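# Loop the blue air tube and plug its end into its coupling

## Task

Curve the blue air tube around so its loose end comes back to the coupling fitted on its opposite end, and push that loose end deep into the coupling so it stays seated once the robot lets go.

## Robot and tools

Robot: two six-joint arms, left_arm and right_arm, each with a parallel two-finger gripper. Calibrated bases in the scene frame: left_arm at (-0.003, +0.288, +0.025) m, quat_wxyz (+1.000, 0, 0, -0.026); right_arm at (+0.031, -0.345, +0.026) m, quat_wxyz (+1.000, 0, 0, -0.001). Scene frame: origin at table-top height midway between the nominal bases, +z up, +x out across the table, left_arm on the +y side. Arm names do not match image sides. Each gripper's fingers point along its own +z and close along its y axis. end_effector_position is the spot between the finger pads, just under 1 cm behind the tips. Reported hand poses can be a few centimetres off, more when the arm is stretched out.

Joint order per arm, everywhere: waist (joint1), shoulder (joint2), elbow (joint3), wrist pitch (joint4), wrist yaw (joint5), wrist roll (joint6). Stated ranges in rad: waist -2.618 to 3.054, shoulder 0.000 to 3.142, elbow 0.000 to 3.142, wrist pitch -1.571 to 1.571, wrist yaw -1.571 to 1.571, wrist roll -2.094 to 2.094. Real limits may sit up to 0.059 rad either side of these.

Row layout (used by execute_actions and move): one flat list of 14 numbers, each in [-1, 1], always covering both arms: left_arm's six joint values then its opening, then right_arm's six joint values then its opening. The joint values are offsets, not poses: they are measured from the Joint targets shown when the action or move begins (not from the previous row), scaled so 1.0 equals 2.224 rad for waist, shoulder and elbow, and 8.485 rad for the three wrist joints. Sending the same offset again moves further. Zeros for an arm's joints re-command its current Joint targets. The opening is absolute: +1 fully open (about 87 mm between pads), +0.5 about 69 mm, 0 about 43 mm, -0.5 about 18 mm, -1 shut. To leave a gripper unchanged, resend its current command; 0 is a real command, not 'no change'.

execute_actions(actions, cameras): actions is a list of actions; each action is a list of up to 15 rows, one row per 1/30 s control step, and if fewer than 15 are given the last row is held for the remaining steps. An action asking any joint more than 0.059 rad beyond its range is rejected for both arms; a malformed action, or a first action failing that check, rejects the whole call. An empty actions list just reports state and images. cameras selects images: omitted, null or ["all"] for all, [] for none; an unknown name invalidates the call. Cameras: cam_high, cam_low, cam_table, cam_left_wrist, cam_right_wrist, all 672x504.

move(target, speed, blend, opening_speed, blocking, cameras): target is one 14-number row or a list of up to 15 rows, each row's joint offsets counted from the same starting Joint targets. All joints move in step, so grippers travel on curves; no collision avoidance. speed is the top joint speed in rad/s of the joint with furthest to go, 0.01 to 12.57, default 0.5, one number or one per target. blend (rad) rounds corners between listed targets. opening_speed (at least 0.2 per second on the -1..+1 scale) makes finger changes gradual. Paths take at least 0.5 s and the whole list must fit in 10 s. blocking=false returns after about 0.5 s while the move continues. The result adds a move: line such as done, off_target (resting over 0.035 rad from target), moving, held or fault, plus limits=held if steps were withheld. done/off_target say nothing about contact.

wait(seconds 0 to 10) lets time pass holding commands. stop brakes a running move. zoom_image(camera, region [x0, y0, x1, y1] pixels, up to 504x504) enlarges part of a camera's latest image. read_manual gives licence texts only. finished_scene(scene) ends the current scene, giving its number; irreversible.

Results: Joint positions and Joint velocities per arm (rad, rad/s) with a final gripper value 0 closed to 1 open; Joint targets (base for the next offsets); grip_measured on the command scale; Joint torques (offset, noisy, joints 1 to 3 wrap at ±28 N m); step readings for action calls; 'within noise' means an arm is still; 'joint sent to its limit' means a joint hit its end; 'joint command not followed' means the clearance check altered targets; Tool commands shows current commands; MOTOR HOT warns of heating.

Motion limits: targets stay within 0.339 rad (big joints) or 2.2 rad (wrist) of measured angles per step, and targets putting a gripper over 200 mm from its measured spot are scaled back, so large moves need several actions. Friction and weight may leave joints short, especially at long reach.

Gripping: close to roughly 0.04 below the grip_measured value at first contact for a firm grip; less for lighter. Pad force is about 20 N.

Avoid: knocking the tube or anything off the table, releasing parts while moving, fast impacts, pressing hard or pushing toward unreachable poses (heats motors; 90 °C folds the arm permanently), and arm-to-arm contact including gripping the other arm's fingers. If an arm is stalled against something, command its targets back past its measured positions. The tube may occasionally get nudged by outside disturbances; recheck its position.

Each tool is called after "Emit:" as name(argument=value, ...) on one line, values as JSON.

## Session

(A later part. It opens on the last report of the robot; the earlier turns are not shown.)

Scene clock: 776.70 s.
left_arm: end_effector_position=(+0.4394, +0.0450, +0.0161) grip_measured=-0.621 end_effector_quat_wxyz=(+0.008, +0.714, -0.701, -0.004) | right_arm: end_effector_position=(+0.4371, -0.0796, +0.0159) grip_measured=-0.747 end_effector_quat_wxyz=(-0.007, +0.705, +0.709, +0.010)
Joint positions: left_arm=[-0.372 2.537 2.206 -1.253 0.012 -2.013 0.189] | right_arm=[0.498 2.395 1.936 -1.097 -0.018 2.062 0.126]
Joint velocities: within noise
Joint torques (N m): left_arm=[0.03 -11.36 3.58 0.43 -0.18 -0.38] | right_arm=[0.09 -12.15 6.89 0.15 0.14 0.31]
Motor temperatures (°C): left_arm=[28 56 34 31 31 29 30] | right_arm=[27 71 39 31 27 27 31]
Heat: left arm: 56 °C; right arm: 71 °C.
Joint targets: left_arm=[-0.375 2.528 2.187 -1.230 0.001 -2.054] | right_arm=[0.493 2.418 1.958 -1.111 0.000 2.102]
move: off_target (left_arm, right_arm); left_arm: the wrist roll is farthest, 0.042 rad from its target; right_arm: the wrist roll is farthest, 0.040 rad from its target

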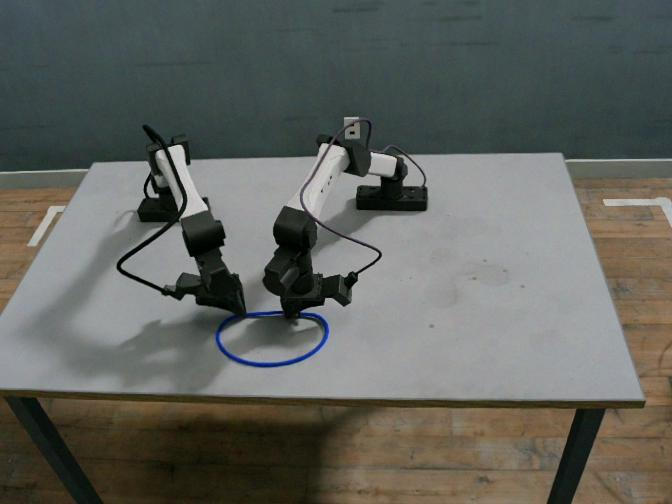

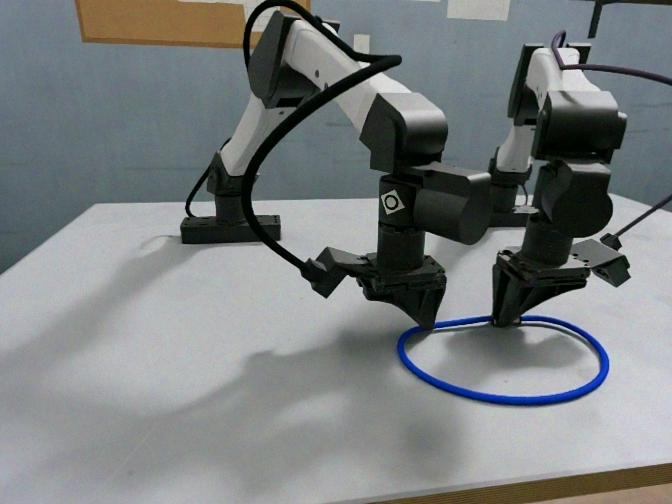

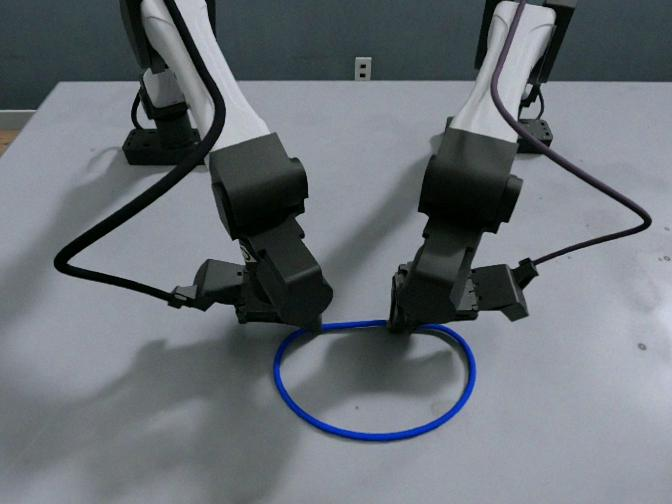

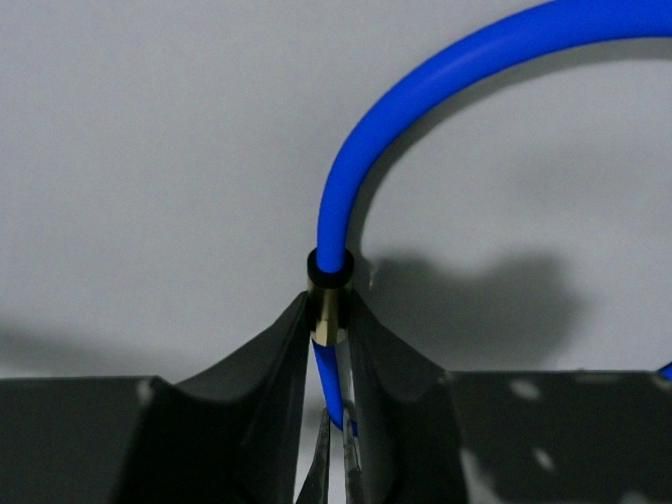

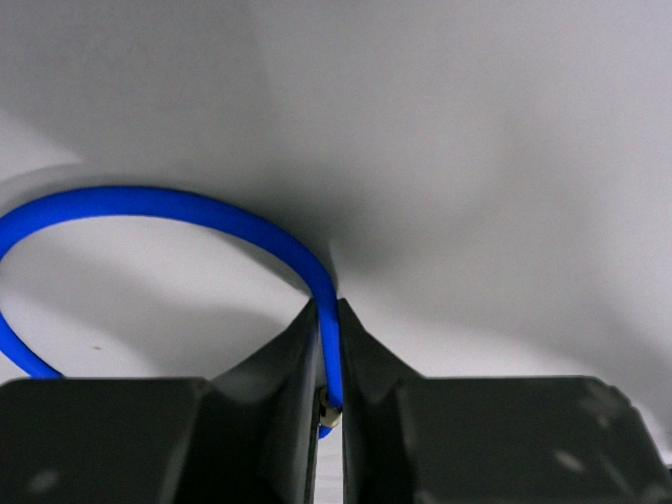

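Emit:
move(target=[0,0,0,0,0,0,-0.9,-0.0081,0.0038,0.0051,-0.0013,0,0,-1], speed=0.1, cameras=["cam_low","cam_left_wrist","cam_right_wrist","cam_table"])

Emit:
zoom_image(camera="cam_low", region=[400, 280, 540, 350])

Emit:
zoom_image(camera="cam_right_wrist", region=[280, 280, 380, 470])

Emit:
zoom_image(camera="cam_left_wrist", region=[280, 220, 390, 430])

Emit:
zoom_image(camera="cam_table", region=[300, 310, 420, 370])

Scene clock: 788.83 s.
left_arm: end_effector_position=(+0.4395, +0.0450, +0.0161) grip_measured=-0.621 end_effector_quat_wxyz=(+0.008, +0.714, -0.700, -0.004) | right_arm: end_effector_position=(+0.4415, -0.0823, +0.0143) grip_measured=-0.747 end_effector_quat_wxyz=(-0.006, +0.709, +0.705, +0.010)
Joint positions: left_arm=[-0.372 2.537 2.206 -1.253 0.012 -2.013 0.189] | right_arm=[0.488 2.405 1.947 -1.097 -0.018 2.064 0.126]
Joint velocities: within noise
Joint torques (N m): left_arm=[-0.1 -11.48 3.44 0.39 -0.17 -0.39] | right_arm=[-0.61 -12.36 6.87 0.05 0.15 0.27]
Motor temperatures (°C): left_arm=[28 60 34 31 31 29 30] | right_arm=[27 72 41 30 27 27 31]
Heat: left arm: 60 °C; right arm: 72 °C.
Joint targets: left_arm=[-0.375 2.528 2.187 -1.230 0.001 -2.054] | right_arm=[0.475 2.426 1.969 -1.122 0.000 2.102]
move: off_target (left_arm, right_arm); left_arm: the wrist roll is farthest, 0.041 rad from its target; right_arm: the wrist roll is farthest, 0.038 rad from its target
Images, in order (width x height): cam_low 672x504, cam_table 672x504, cam_left_wrist 672x504, cam_right_wrist 672x504.

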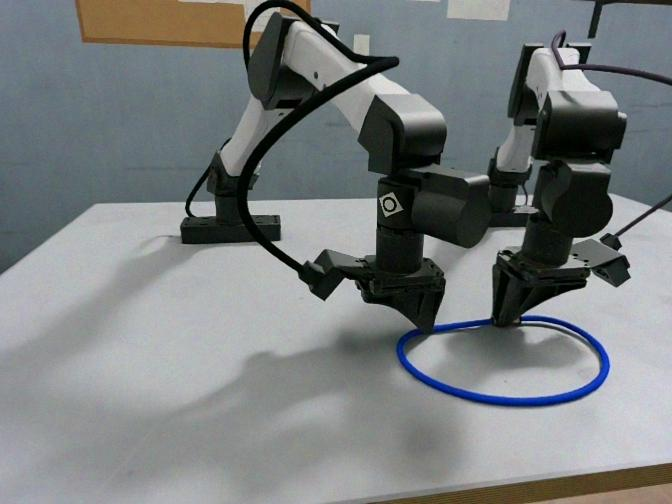

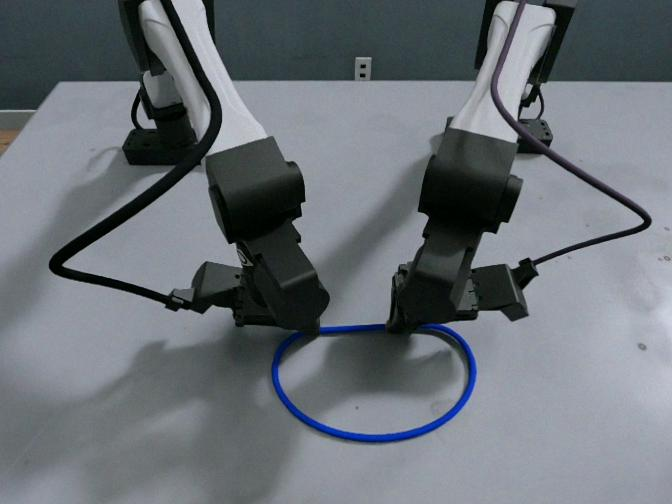

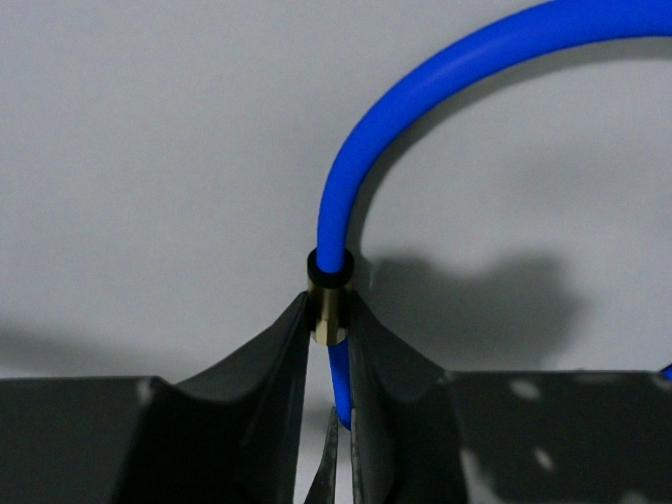

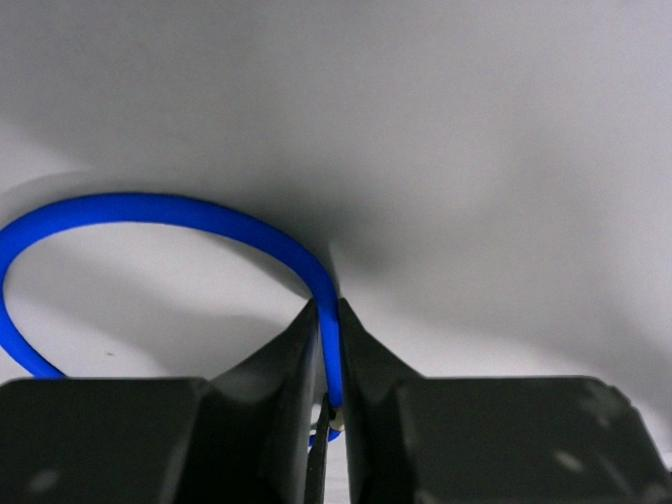

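Scaled by 3.600.

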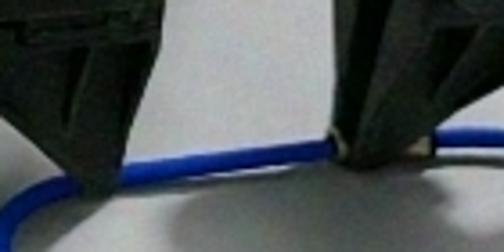

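Scaled by 2.653.

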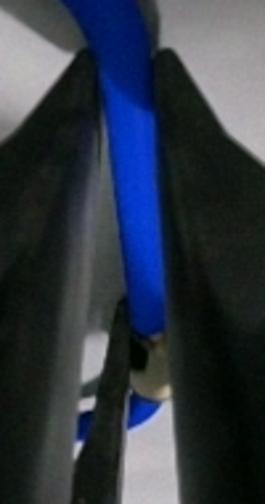

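Scaled by 2.400.

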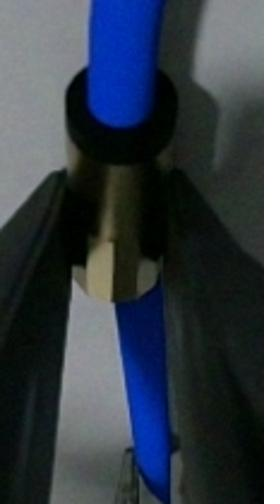

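Scaled by 4.200.

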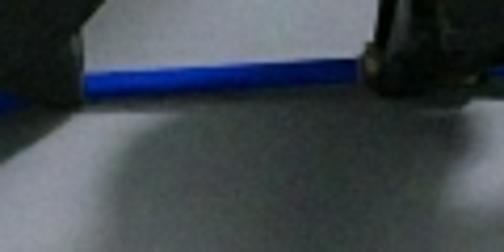

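Emit:
move(target=[0,0,0,0,0,0,-0.9,0.0097,0.0139,0.0254,-0.003,0,0,-1], speed=0.08, cameras=["cam_low","cam_left_wrist","cam_right_wrist","cam_table"])

Emit:
zoom_image(camera="cam_low", region=[400, 280, 540, 350])

Emit:
zoom_image(camera="cam_right_wrist", region=[280, 280, 380, 470])

Emit:
zoom_image(camera="cam_left_wrist", region=[280, 220, 390, 430])

Emit:
zoom_image(camera="cam_table", region=[300, 310, 420, 370])

Scene clock: 804.77 s.
left_arm: end_effector_position=(+0.4395, +0.0450, +0.0161) grip_measured=-0.621 end_effector_quat_wxyz=(+0.008, +0.714, -0.700, -0.004) | right_arm: end_effector_position=(+0.4450, -0.0798, +0.0140) grip_measured=-0.747 end_effector_quat_wxyz=(-0.004, +0.708, +0.706, +0.005)
Joint positions: left_arm=[-0.372 2.537 2.206 -1.253 0.012 -2.014 0.189] | right_arm=[0.492 2.435 2.003 -1.131 -0.011 2.064 0.126]
Joint velocities: within noise
Joint torques (N m): left_arm=[-0.03 -11.25 3.54 0.44 -0.17 -0.41] | right_arm=[0.77 -12.48 7.04 0.11 0.06 0.26]
Motor temperatures (°C): left_arm=[28 63 33 31 31 29 30] | right_arm=[27 76 42 30 27 27 31]
Heat: left arm: 63 °C; right arm: 76 °C. Fold the right arm in close to its base, or ease its load, before you think long.
Joint targets: left_arm=[-0.375 2.528 2.187 -1.230 0.001 -2.055] | right_arm=[0.497 2.457 2.026 -1.148 0.001 2.102]
MOTOR HOT: the shoulder of the right arm reports 76 °C; the controller's stop level is 90 °C. To cool a motor, set the load down, stop pushing, or move to a pose that needs little force.
move: off_target (left_arm, right_arm); left_arm: the wrist roll is farthest, 0.040 rad from its target; right_arm: the wrist roll is farthest, 0.038 rad from its target
Images, in order (width x height): cam_low 672x504, cam_table 672x504, cam_left_wrist 672x504, cam_right_wrist 672x504.

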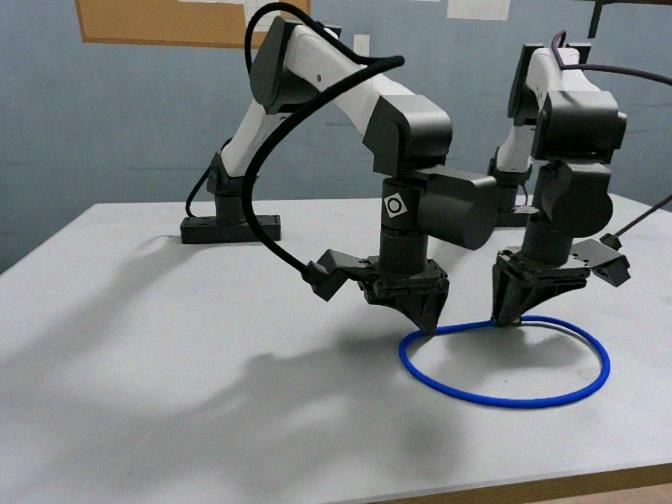

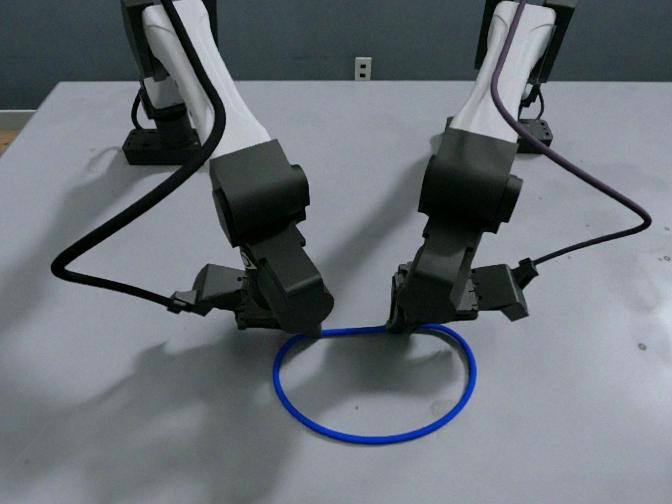

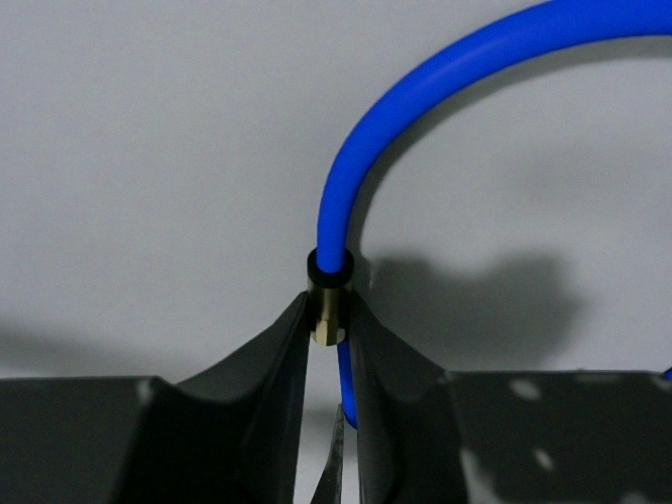

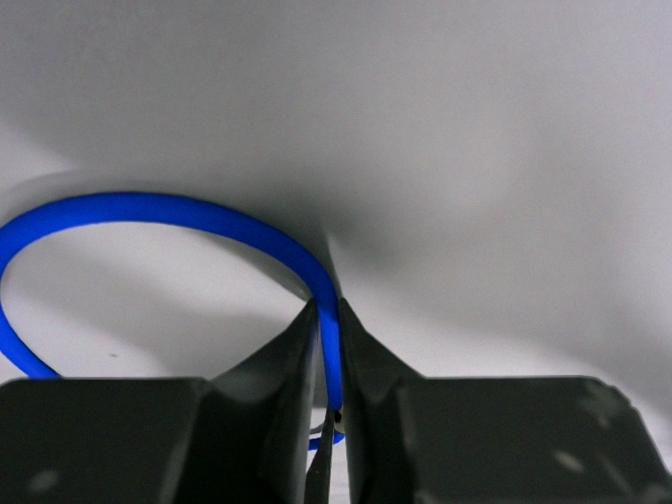

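Scaled by 3.600.

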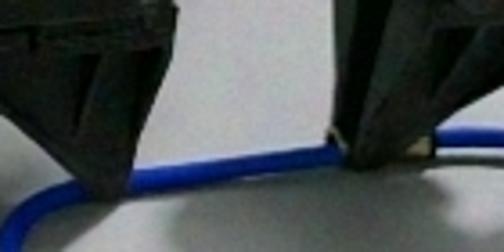

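Scaled by 2.653.

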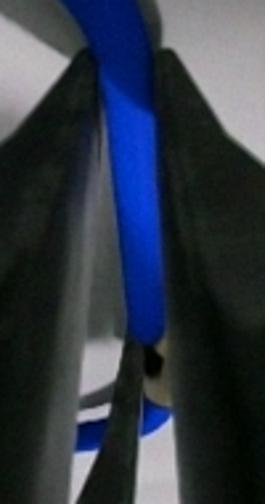

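Scaled by 2.400.

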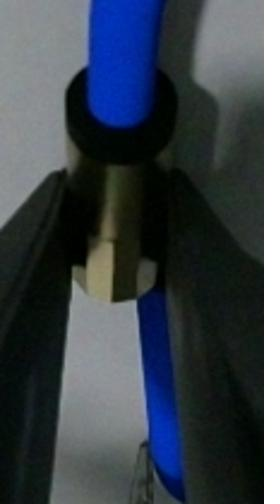

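Scaled by 4.200.

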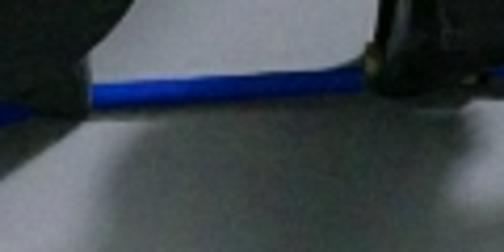

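Emit:
move(target=[[0,0,0,0,0,0,-0.9,-0.0144,-0.0301,-0.0387,0.008,0,0,-1],[0,0,0,0,0,0,-0.9,0.0013,-0.0049,-0.0099,0.0013,0,0,-1]], speed=0.12, cameras=["cam_low","cam_left_wrist","cam_right_wrist","cam_table"])

Emit:
zoom_image(camera="cam_low", region=[400, 280, 540, 350])

Emit:
zoom_image(camera="cam_right_wrist", region=[280, 280, 380, 470])

Emit:
zoom_image(camera="cam_table", region=[300, 310, 420, 370])

Scene clock: 827.60 s.
left_arm: end_effector_position=(+0.4395, +0.0450, +0.0161) grip_measured=-0.621 end_effector_quat_wxyz=(+0.008, +0.714, -0.700, -0.004) | right_arm: end_effector_position=(+0.4430, -0.0799, +0.0138) grip_measured=-0.747 end_effector_quat_wxyz=(-0.003, +0.707, +0.707, +0.007)
Joint positions: left_arm=[-0.372 2.537 2.206 -1.253 0.012 -2.014 0.189] | right_arm=[0.495 2.423 1.981 -1.117 -0.009 2.064 0.126]
Joint velocities: within noise
Joint torques (N m): left_arm=[0.08 -11.32 3.43 0.41 -0.14 -0.38] | right_arm=[0.8 -12.37 6.98 0.11 0.06 0.22]
Motor temperatures (°C): left_arm=[28 66 33 30 31 29 30] | right_arm=[27 73 42 30 27 27 31]
Heat: left arm: 66 °C; right arm: 73 °C. Fold the right arm in close to its base, or ease its load, before you think long.
Joint targets: left_arm=[-0.375 2.528 2.187 -1.230 0.001 -2.055] | right_arm=[0.499 2.446 2.003 -1.137 0.001 2.102]
MOTOR HOT: still on. The shoulder of the right arm reports 73 °C.
move: off_target (left_arm, right_arm); left_arm: the wrist roll is farthest, 0.041 rad from its target; right_arm: the wrist roll is farthest, 0.038 rad from its target
Images, in order (width x height): cam_low 672x504, cam_table 672x504, cam_left_wrist 672x504, cam_right_wrist 672x504.

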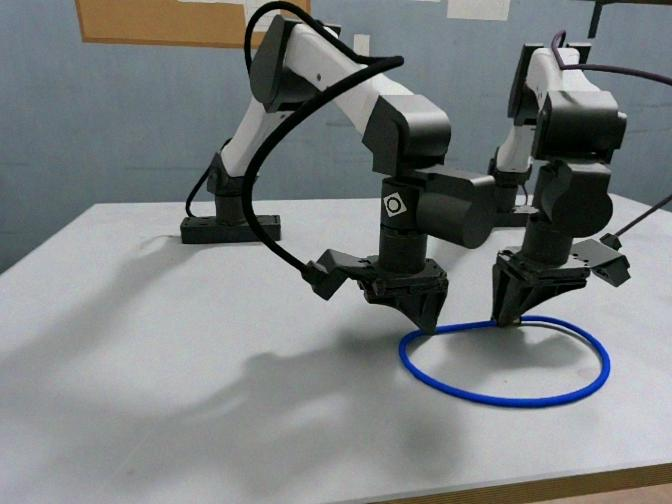

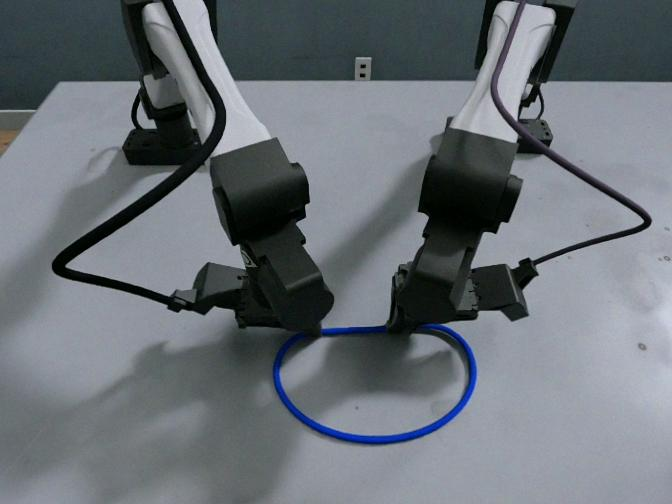

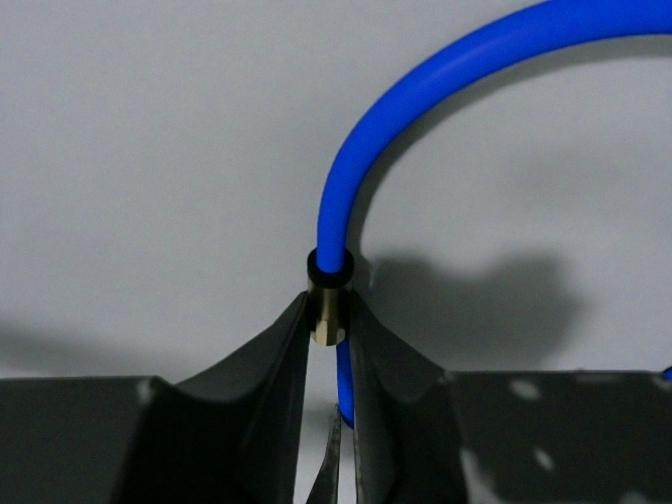

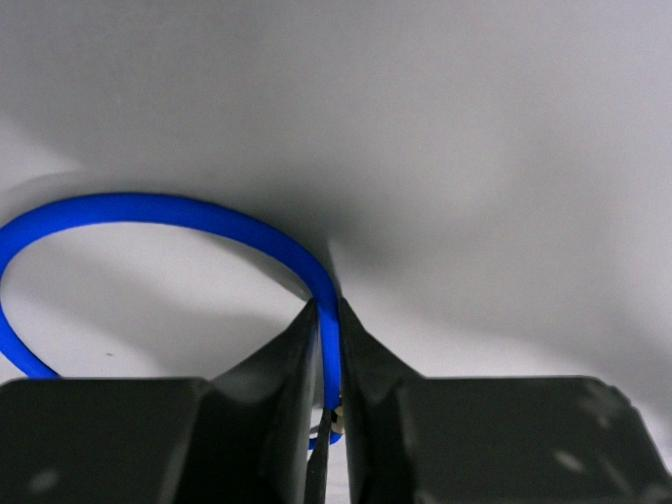

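Scaled by 3.600.

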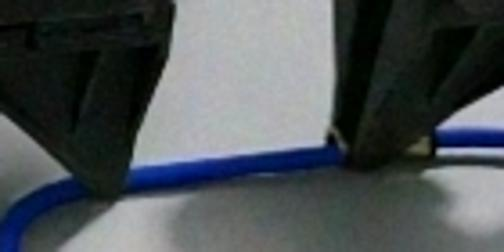

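Scaled by 2.653.

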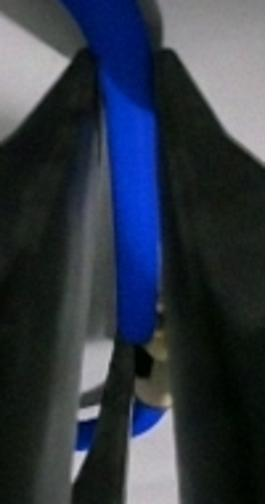

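Scaled by 4.200.

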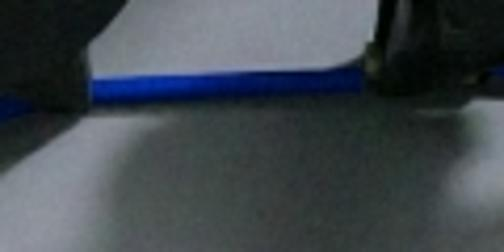

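Emit:
move(target=[[0,0,0,0,0,0,-0.9,-0.0198,-0.0319,-0.0463,0.0091,0,0,-1],[0,0,0,0,0,0,-0.9,0.0004,-0.0085,-0.0153,0.0018,0,0,-1]], speed=0.15, cameras=["cam_low","cam_right_wrist","cam_table"])

Emit:
zoom_image(camera="cam_low", region=[400, 280, 540, 350])

Emit:
zoom_image(camera="cam_right_wrist", region=[280, 280, 380, 470])

Emit:
zoom_image(camera="cam_table", region=[300, 310, 420, 370])

Scene clock: 843.00 s.
left_arm: end_effector_position=(+0.4395, +0.0450, +0.0161) grip_measured=-0.621 end_effector_quat_wxyz=(+0.008, +0.714, -0.700, -0.004) | right_arm: end_effector_position=(+0.4397, -0.0800, +0.0139) grip_measured=-0.747 end_effector_quat_wxyz=(-0.004, +0.707, +0.707, +0.009)
Joint positions: left_arm=[-0.372 2.537 2.206 -1.253 0.012 -2.014 0.189] | right_arm=[0.496 2.405 1.947 -1.098 -0.013 2.065 0.126]
Joint velocities: within noise
Joint torques (N m): left_arm=[-0.05 -11.43 3.69 0.46 -0.12 -0.39] | right_arm=[0.73 -12.29 6.9 0.1 0.09 0.25]
Motor temperatures (°C): left_arm=[28 68 33 30 31 29 30] | right_arm=[27 74 43 30 27 27 31]
Heat: left arm: 68 °C; right arm: 74 °C. Fold the right arm in close to its base, or ease its load, before you think long.
Joint targets: left_arm=[-0.375 2.528 2.187 -1.230 0.001 -2.055] | right_arm=[0.500 2.427 1.969 -1.121 0.001 2.102]
MOTOR HOT: still on. The shoulder of the right arm reports 74 °C.
move: off_target (left_arm, right_arm); left_arm: the wrist roll is farthest, 0.041 rad from its target; right_arm: the wrist roll is farthest, 0.037 rad from its target
Images, in order (width x height): cam_low 672x504, cam_table 672x504, cam_right_wrist 672x504.

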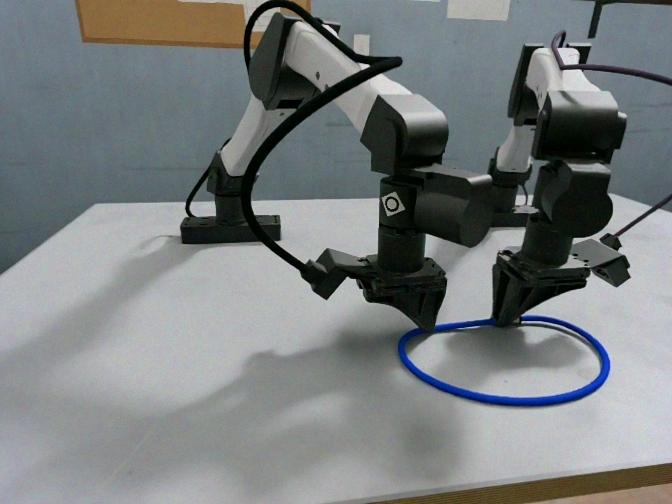

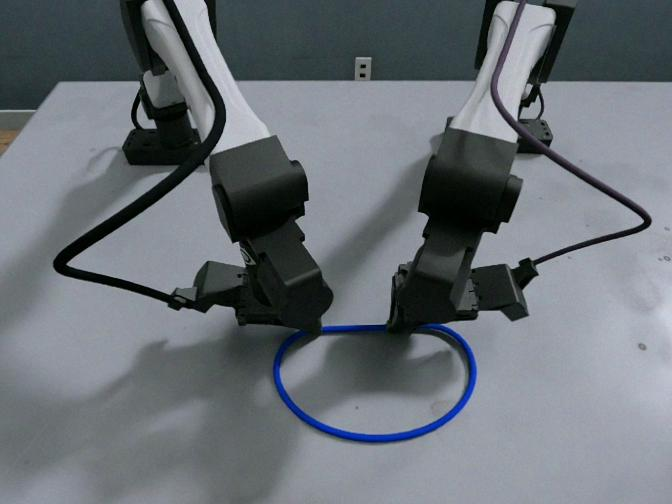

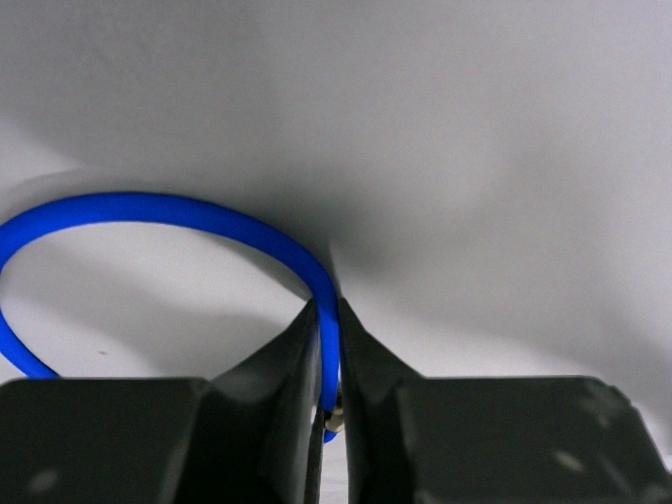

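Scaled by 3.600.

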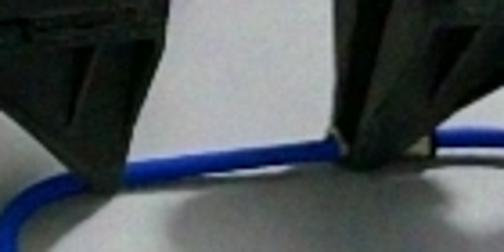

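Scaled by 2.653.

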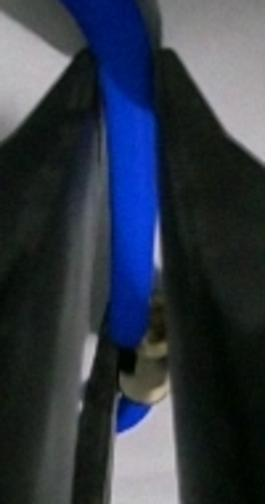

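Scaled by 4.200.

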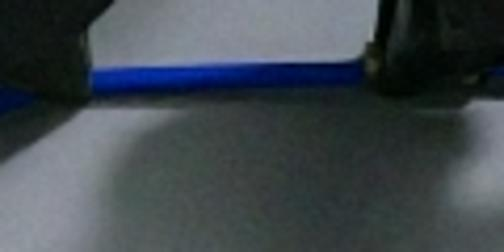

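Emit:
zoom_image(camera="cam_low", region=[475, 305, 525, 335])

Emit:
zoom_image(camera="cam_right_wrist", region=[305, 370, 355, 450])

Scaled by 10.080.

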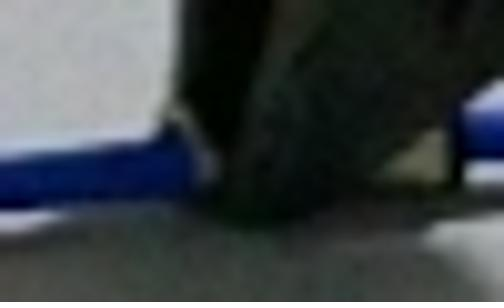

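Scaled by 6.300.

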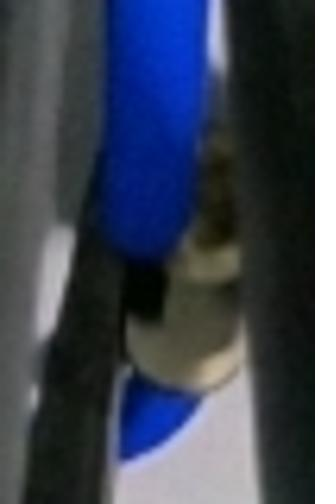

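Emit:
move(target=[0,0,0,0,0,0,-0.9,-0.018,0,0,0,0,0,-1], speed=0.15, cameras=["cam_low","cam_right_wrist","cam_table","cam_left_wrist"])

Emit:
zoom_image(camera="cam_low", region=[400, 280, 540, 350])

Emit:
zoom_image(camera="cam_right_wrist", region=[280, 280, 380, 470])

Emit:
zoom_image(camera="cam_table", region=[300, 310, 420, 370])

Scene clock: 864.53 s.
left_arm: end_effector_position=(+0.4395, +0.0450, +0.0161) grip_measured=-0.621 end_effector_quat_wxyz=(+0.008, +0.714, -0.700, -0.004) | right_arm: end_effector_position=(+0.4458, -0.0897, +0.0141) grip_measured=-0.747 end_effector_quat_wxyz=(-0.005, +0.715, +0.699, +0.009)
Joint positions: left_arm=[-0.372 2.537 2.206 -1.253 0.012 -2.014 0.189] | right_arm=[0.472 2.405 1.948 -1.099 -0.015 2.065 0.126]
Joint velocities: within noise
Joint torques (N m): left_arm=[0.03 -11.33 3.51 0.48 -0.16 -0.42] | right_arm=[-0.53 -12.27 6.9 0.08 0.11 0.25]
Motor temperatures (°C): left_arm=[28 70 33 30 31 29 30] | right_arm=[27 79 44 29 27 27 31]
Heat: left arm: 70 °C; right arm: 79 °C. Fold the right arm in close to its base, or ease its load, before you think long.
Joint targets: left_arm=[-0.375 2.528 2.187 -1.230 0.001 -2.055] | right_arm=[0.460 2.427 1.970 -1.121 0.000 2.102]
MOTOR HOT: still on. The shoulder of the right arm reports 79 °C.
move: off_target (left_arm, right_arm); left_arm: the wrist roll is farthest, 0.041 rad from its target; right_arm: the wrist roll is farthest, 0.037 rad from its target
Images, in order (width x height): cam_low 672x504, cam_table 672x504, cam_left_wrist 672x504, cam_right_wrist 672x504.

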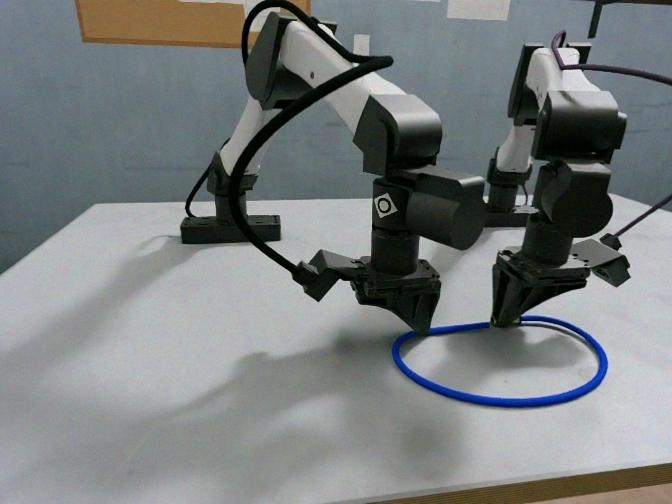

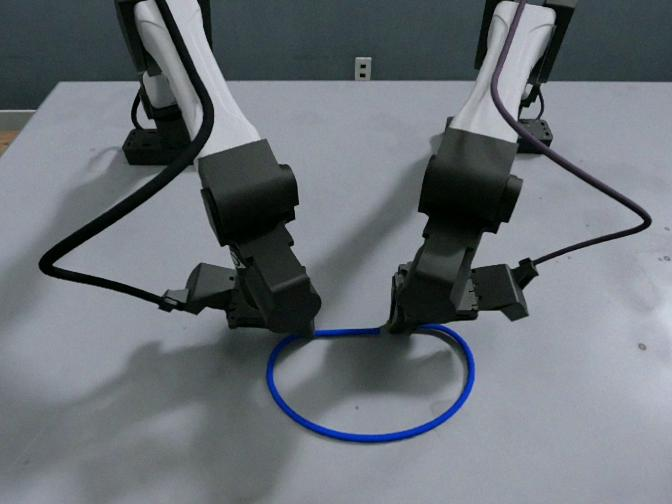

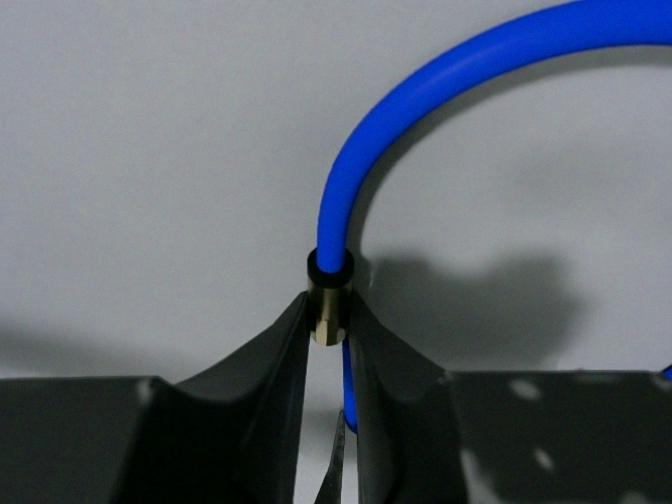

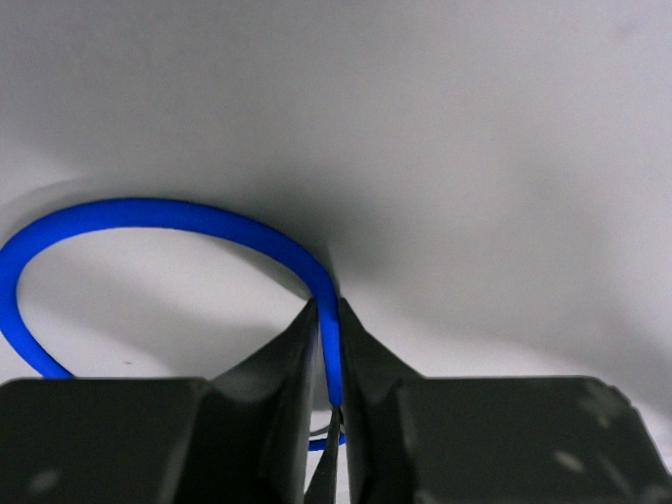

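Scaled by 3.600.

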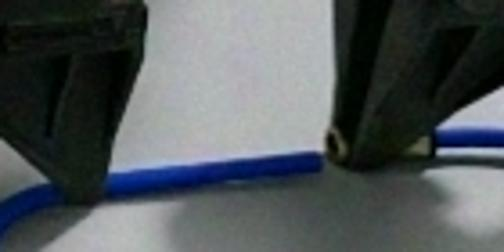

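Scaled by 2.653.

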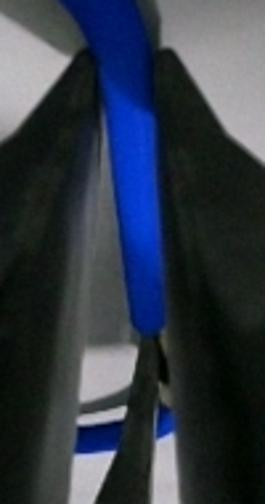

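Scaled by 4.200.

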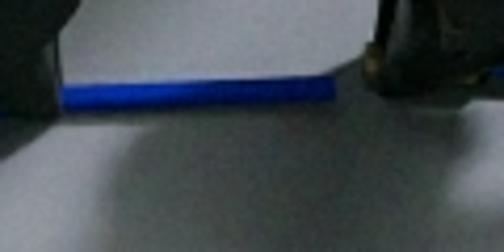

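Emit:
move(target=[[0,0,0,0,0,0,-0.9,0,-0.0256,-0.036,0.0054,0,0,-1],[0,0,0,0,0,0,-0.9,0.0247,0.0045,0.0094,-0.0016,0,0,-1]], speed=[0.2,0.08], cameras=["cam_low","cam_right_wrist","cam_table"])

Emit:
zoom_image(camera="cam_low", region=[400, 280, 540, 350])

Emit:
zoom_image(camera="cam_right_wrist", region=[280, 280, 380, 470])

Emit:
zoom_image(camera="cam_table", region=[300, 310, 420, 370])

Scene clock: 883.37 s.
left_arm: end_effector_position=(+0.4395, +0.0450, +0.0161) grip_measured=-0.621 end_effector_quat_wxyz=(+0.008, +0.714, -0.700, -0.004) | right_arm: end_effector_position=(+0.4372, -0.0696, +0.0143) grip_measured=-0.746 end_effector_quat_wxyz=(-0.005, +0.700, +0.714, +0.012)
Joint positions: left_arm=[-0.372 2.537 2.206 -1.253 0.012 -2.014 0.189] | right_arm=[0.516 2.416 1.969 -1.104 -0.017 2.066 0.127]
Joint velocities: within noise
Joint torques (N m): left_arm=[0.14 -11.49 3.47 0.43 -0.15 -0.38] | right_arm=[0.34 -12.52 6.84 0 0.13 0.23]
Motor temperatures (°C): left_arm=[28 72 33 30 31 29 30] | right_arm=[27 81 44 29 27 27 31]
Heat: left arm: 72 °C; right arm: 81 °C. Fold the right arm in close to its base, or ease its load, before you think long.
Joint targets: left_arm=[-0.375 2.528 2.187 -1.230 0.001 -2.054] | right_arm=[0.515 2.437 1.990 -1.135 0.001 2.102]
MOTOR HOT: still on. The shoulder of the right arm reports 81 °C.
move: off_target (left_arm, right_arm); left_arm: the wrist roll is farthest, 0.041 rad from its target; right_arm: the wrist roll is farthest, 0.036 rad from its target
Images, in order (width x height): cam_low 672x504, cam_table 672x504, cam_right_wrist 672x504.

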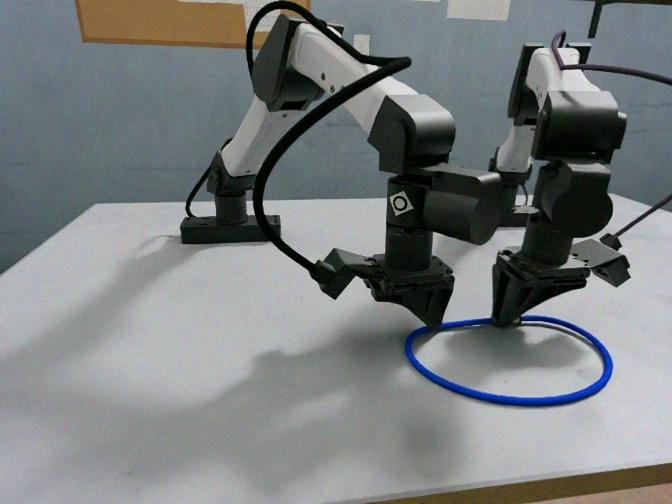

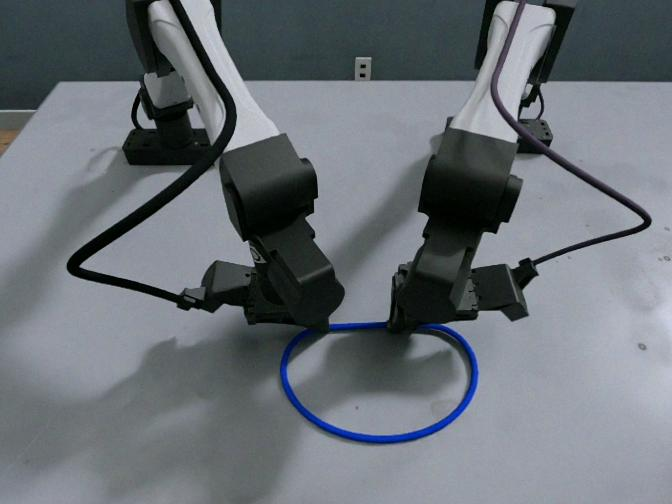

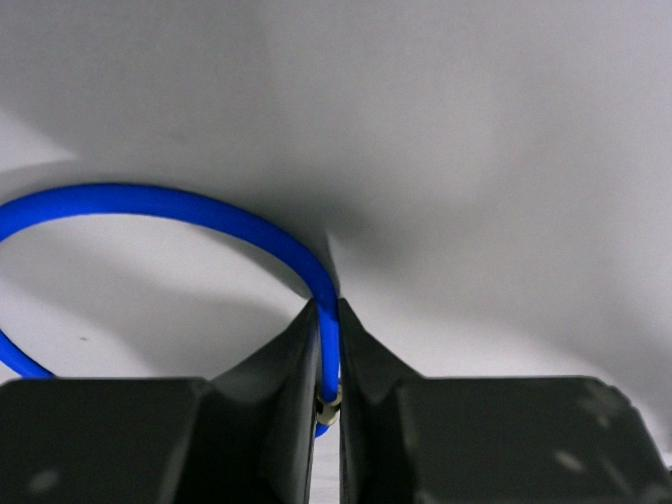

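Scaled by 3.600.

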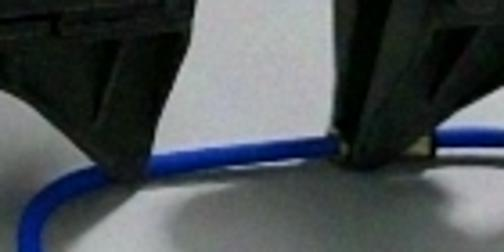

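Scaled by 2.653.

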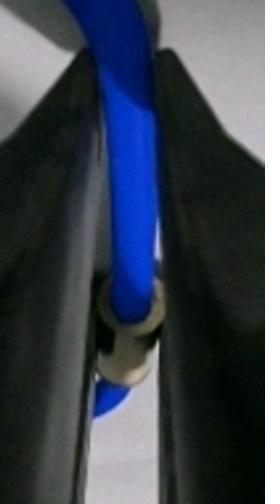

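Scaled by 4.200.

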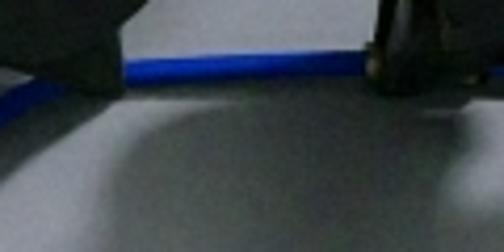

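Emit:
move(target=[0,0,0,0,0,0,-1,0.0193,0.0211,0.0387,-0.0047,0,0,-1], speed=0.1, cameras=["cam_low","cam_right_wrist","cam_table"])

Emit:
zoom_image(camera="cam_low", region=[400, 280, 540, 350])

Emit:
zoom_image(camera="cam_right_wrist", region=[280, 280, 380, 470])

Emit:
zoom_image(camera="cam_table", region=[300, 310, 420, 370])

Scene clock: 889.90 s.
left_arm: end_effector_position=(+0.4395, +0.0451, +0.0161) grip_measured=-0.621 end_effector_quat_wxyz=(+0.008, +0.714, -0.700, -0.004) | right_arm: end_effector_position=(+0.4344, -0.0583, +0.0140) grip_measured=-0.746 end_effector_quat_wxyz=(+0.002, +0.690, +0.724, -0.001)
Joint positions: left_arm=[-0.372 2.537 2.206 -1.253 0.012 -2.015 0.189] | right_arm=[0.547 2.461 2.053 -1.164 0.005 2.068 0.127]
Joint velocities: within noise
Joint torques (N m): left_arm=[0.01 -11.38 3.36 0.41 -0.13 -0.38] | right_arm=[1.31 -12.6 7.04 0.15 -0.12 0.21]
Motor temperatures (°C): left_arm=[28 72 33 30 31 29 30] | right_arm=[27 82 44 29 27 27 31]
Heat: left arm: 72 °C; right arm: 82 °C. Fold the right arm in close to its base, or ease its load, before you think long.
Joint targets: left_arm=[-0.375 2.528 2.187 -1.230 0.001 -2.055] | right_arm=[0.558 2.484 2.077 -1.175 0.000 2.102]
MOTOR HOT: still on. The shoulder of the right arm reports 82 °C.
move: off_target (left_arm); left_arm: the wrist roll is farthest, 0.039 rad from its target
Images, in order (width x height): cam_low 672x504, cam_table 672x504, cam_right_wrist 672x504.

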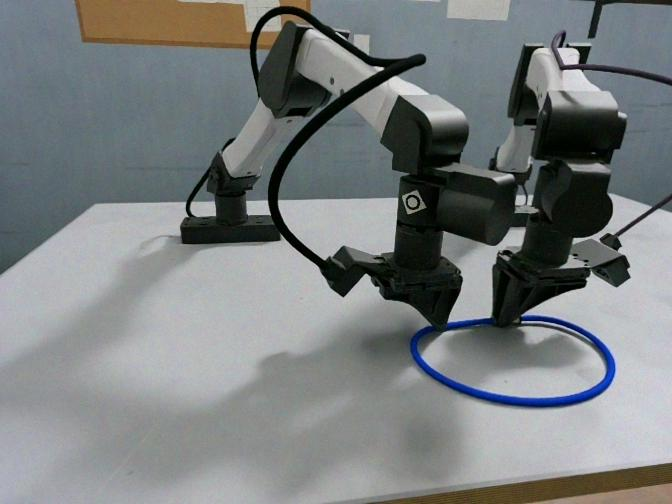

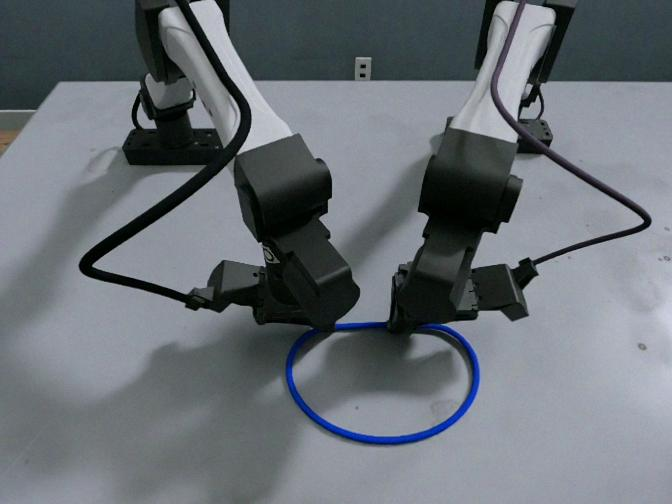

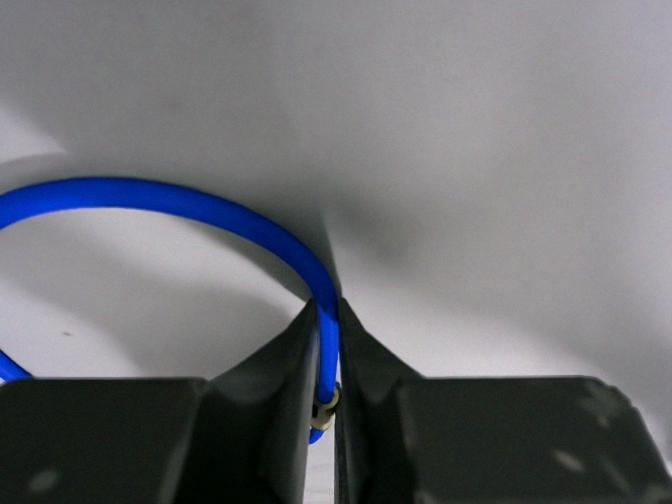

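Scaled by 3.600.

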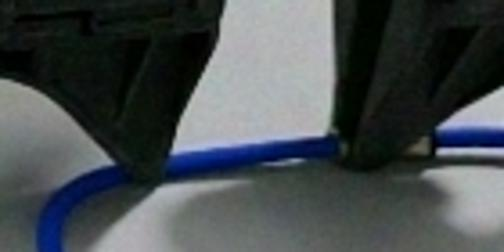

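Scaled by 2.653.

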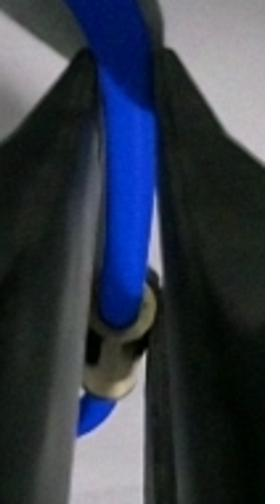

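Scaled by 4.200.

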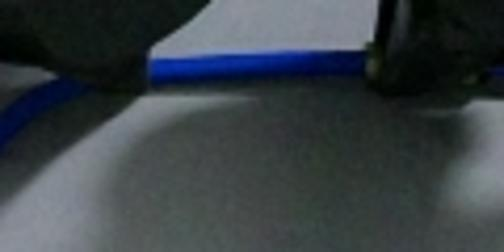

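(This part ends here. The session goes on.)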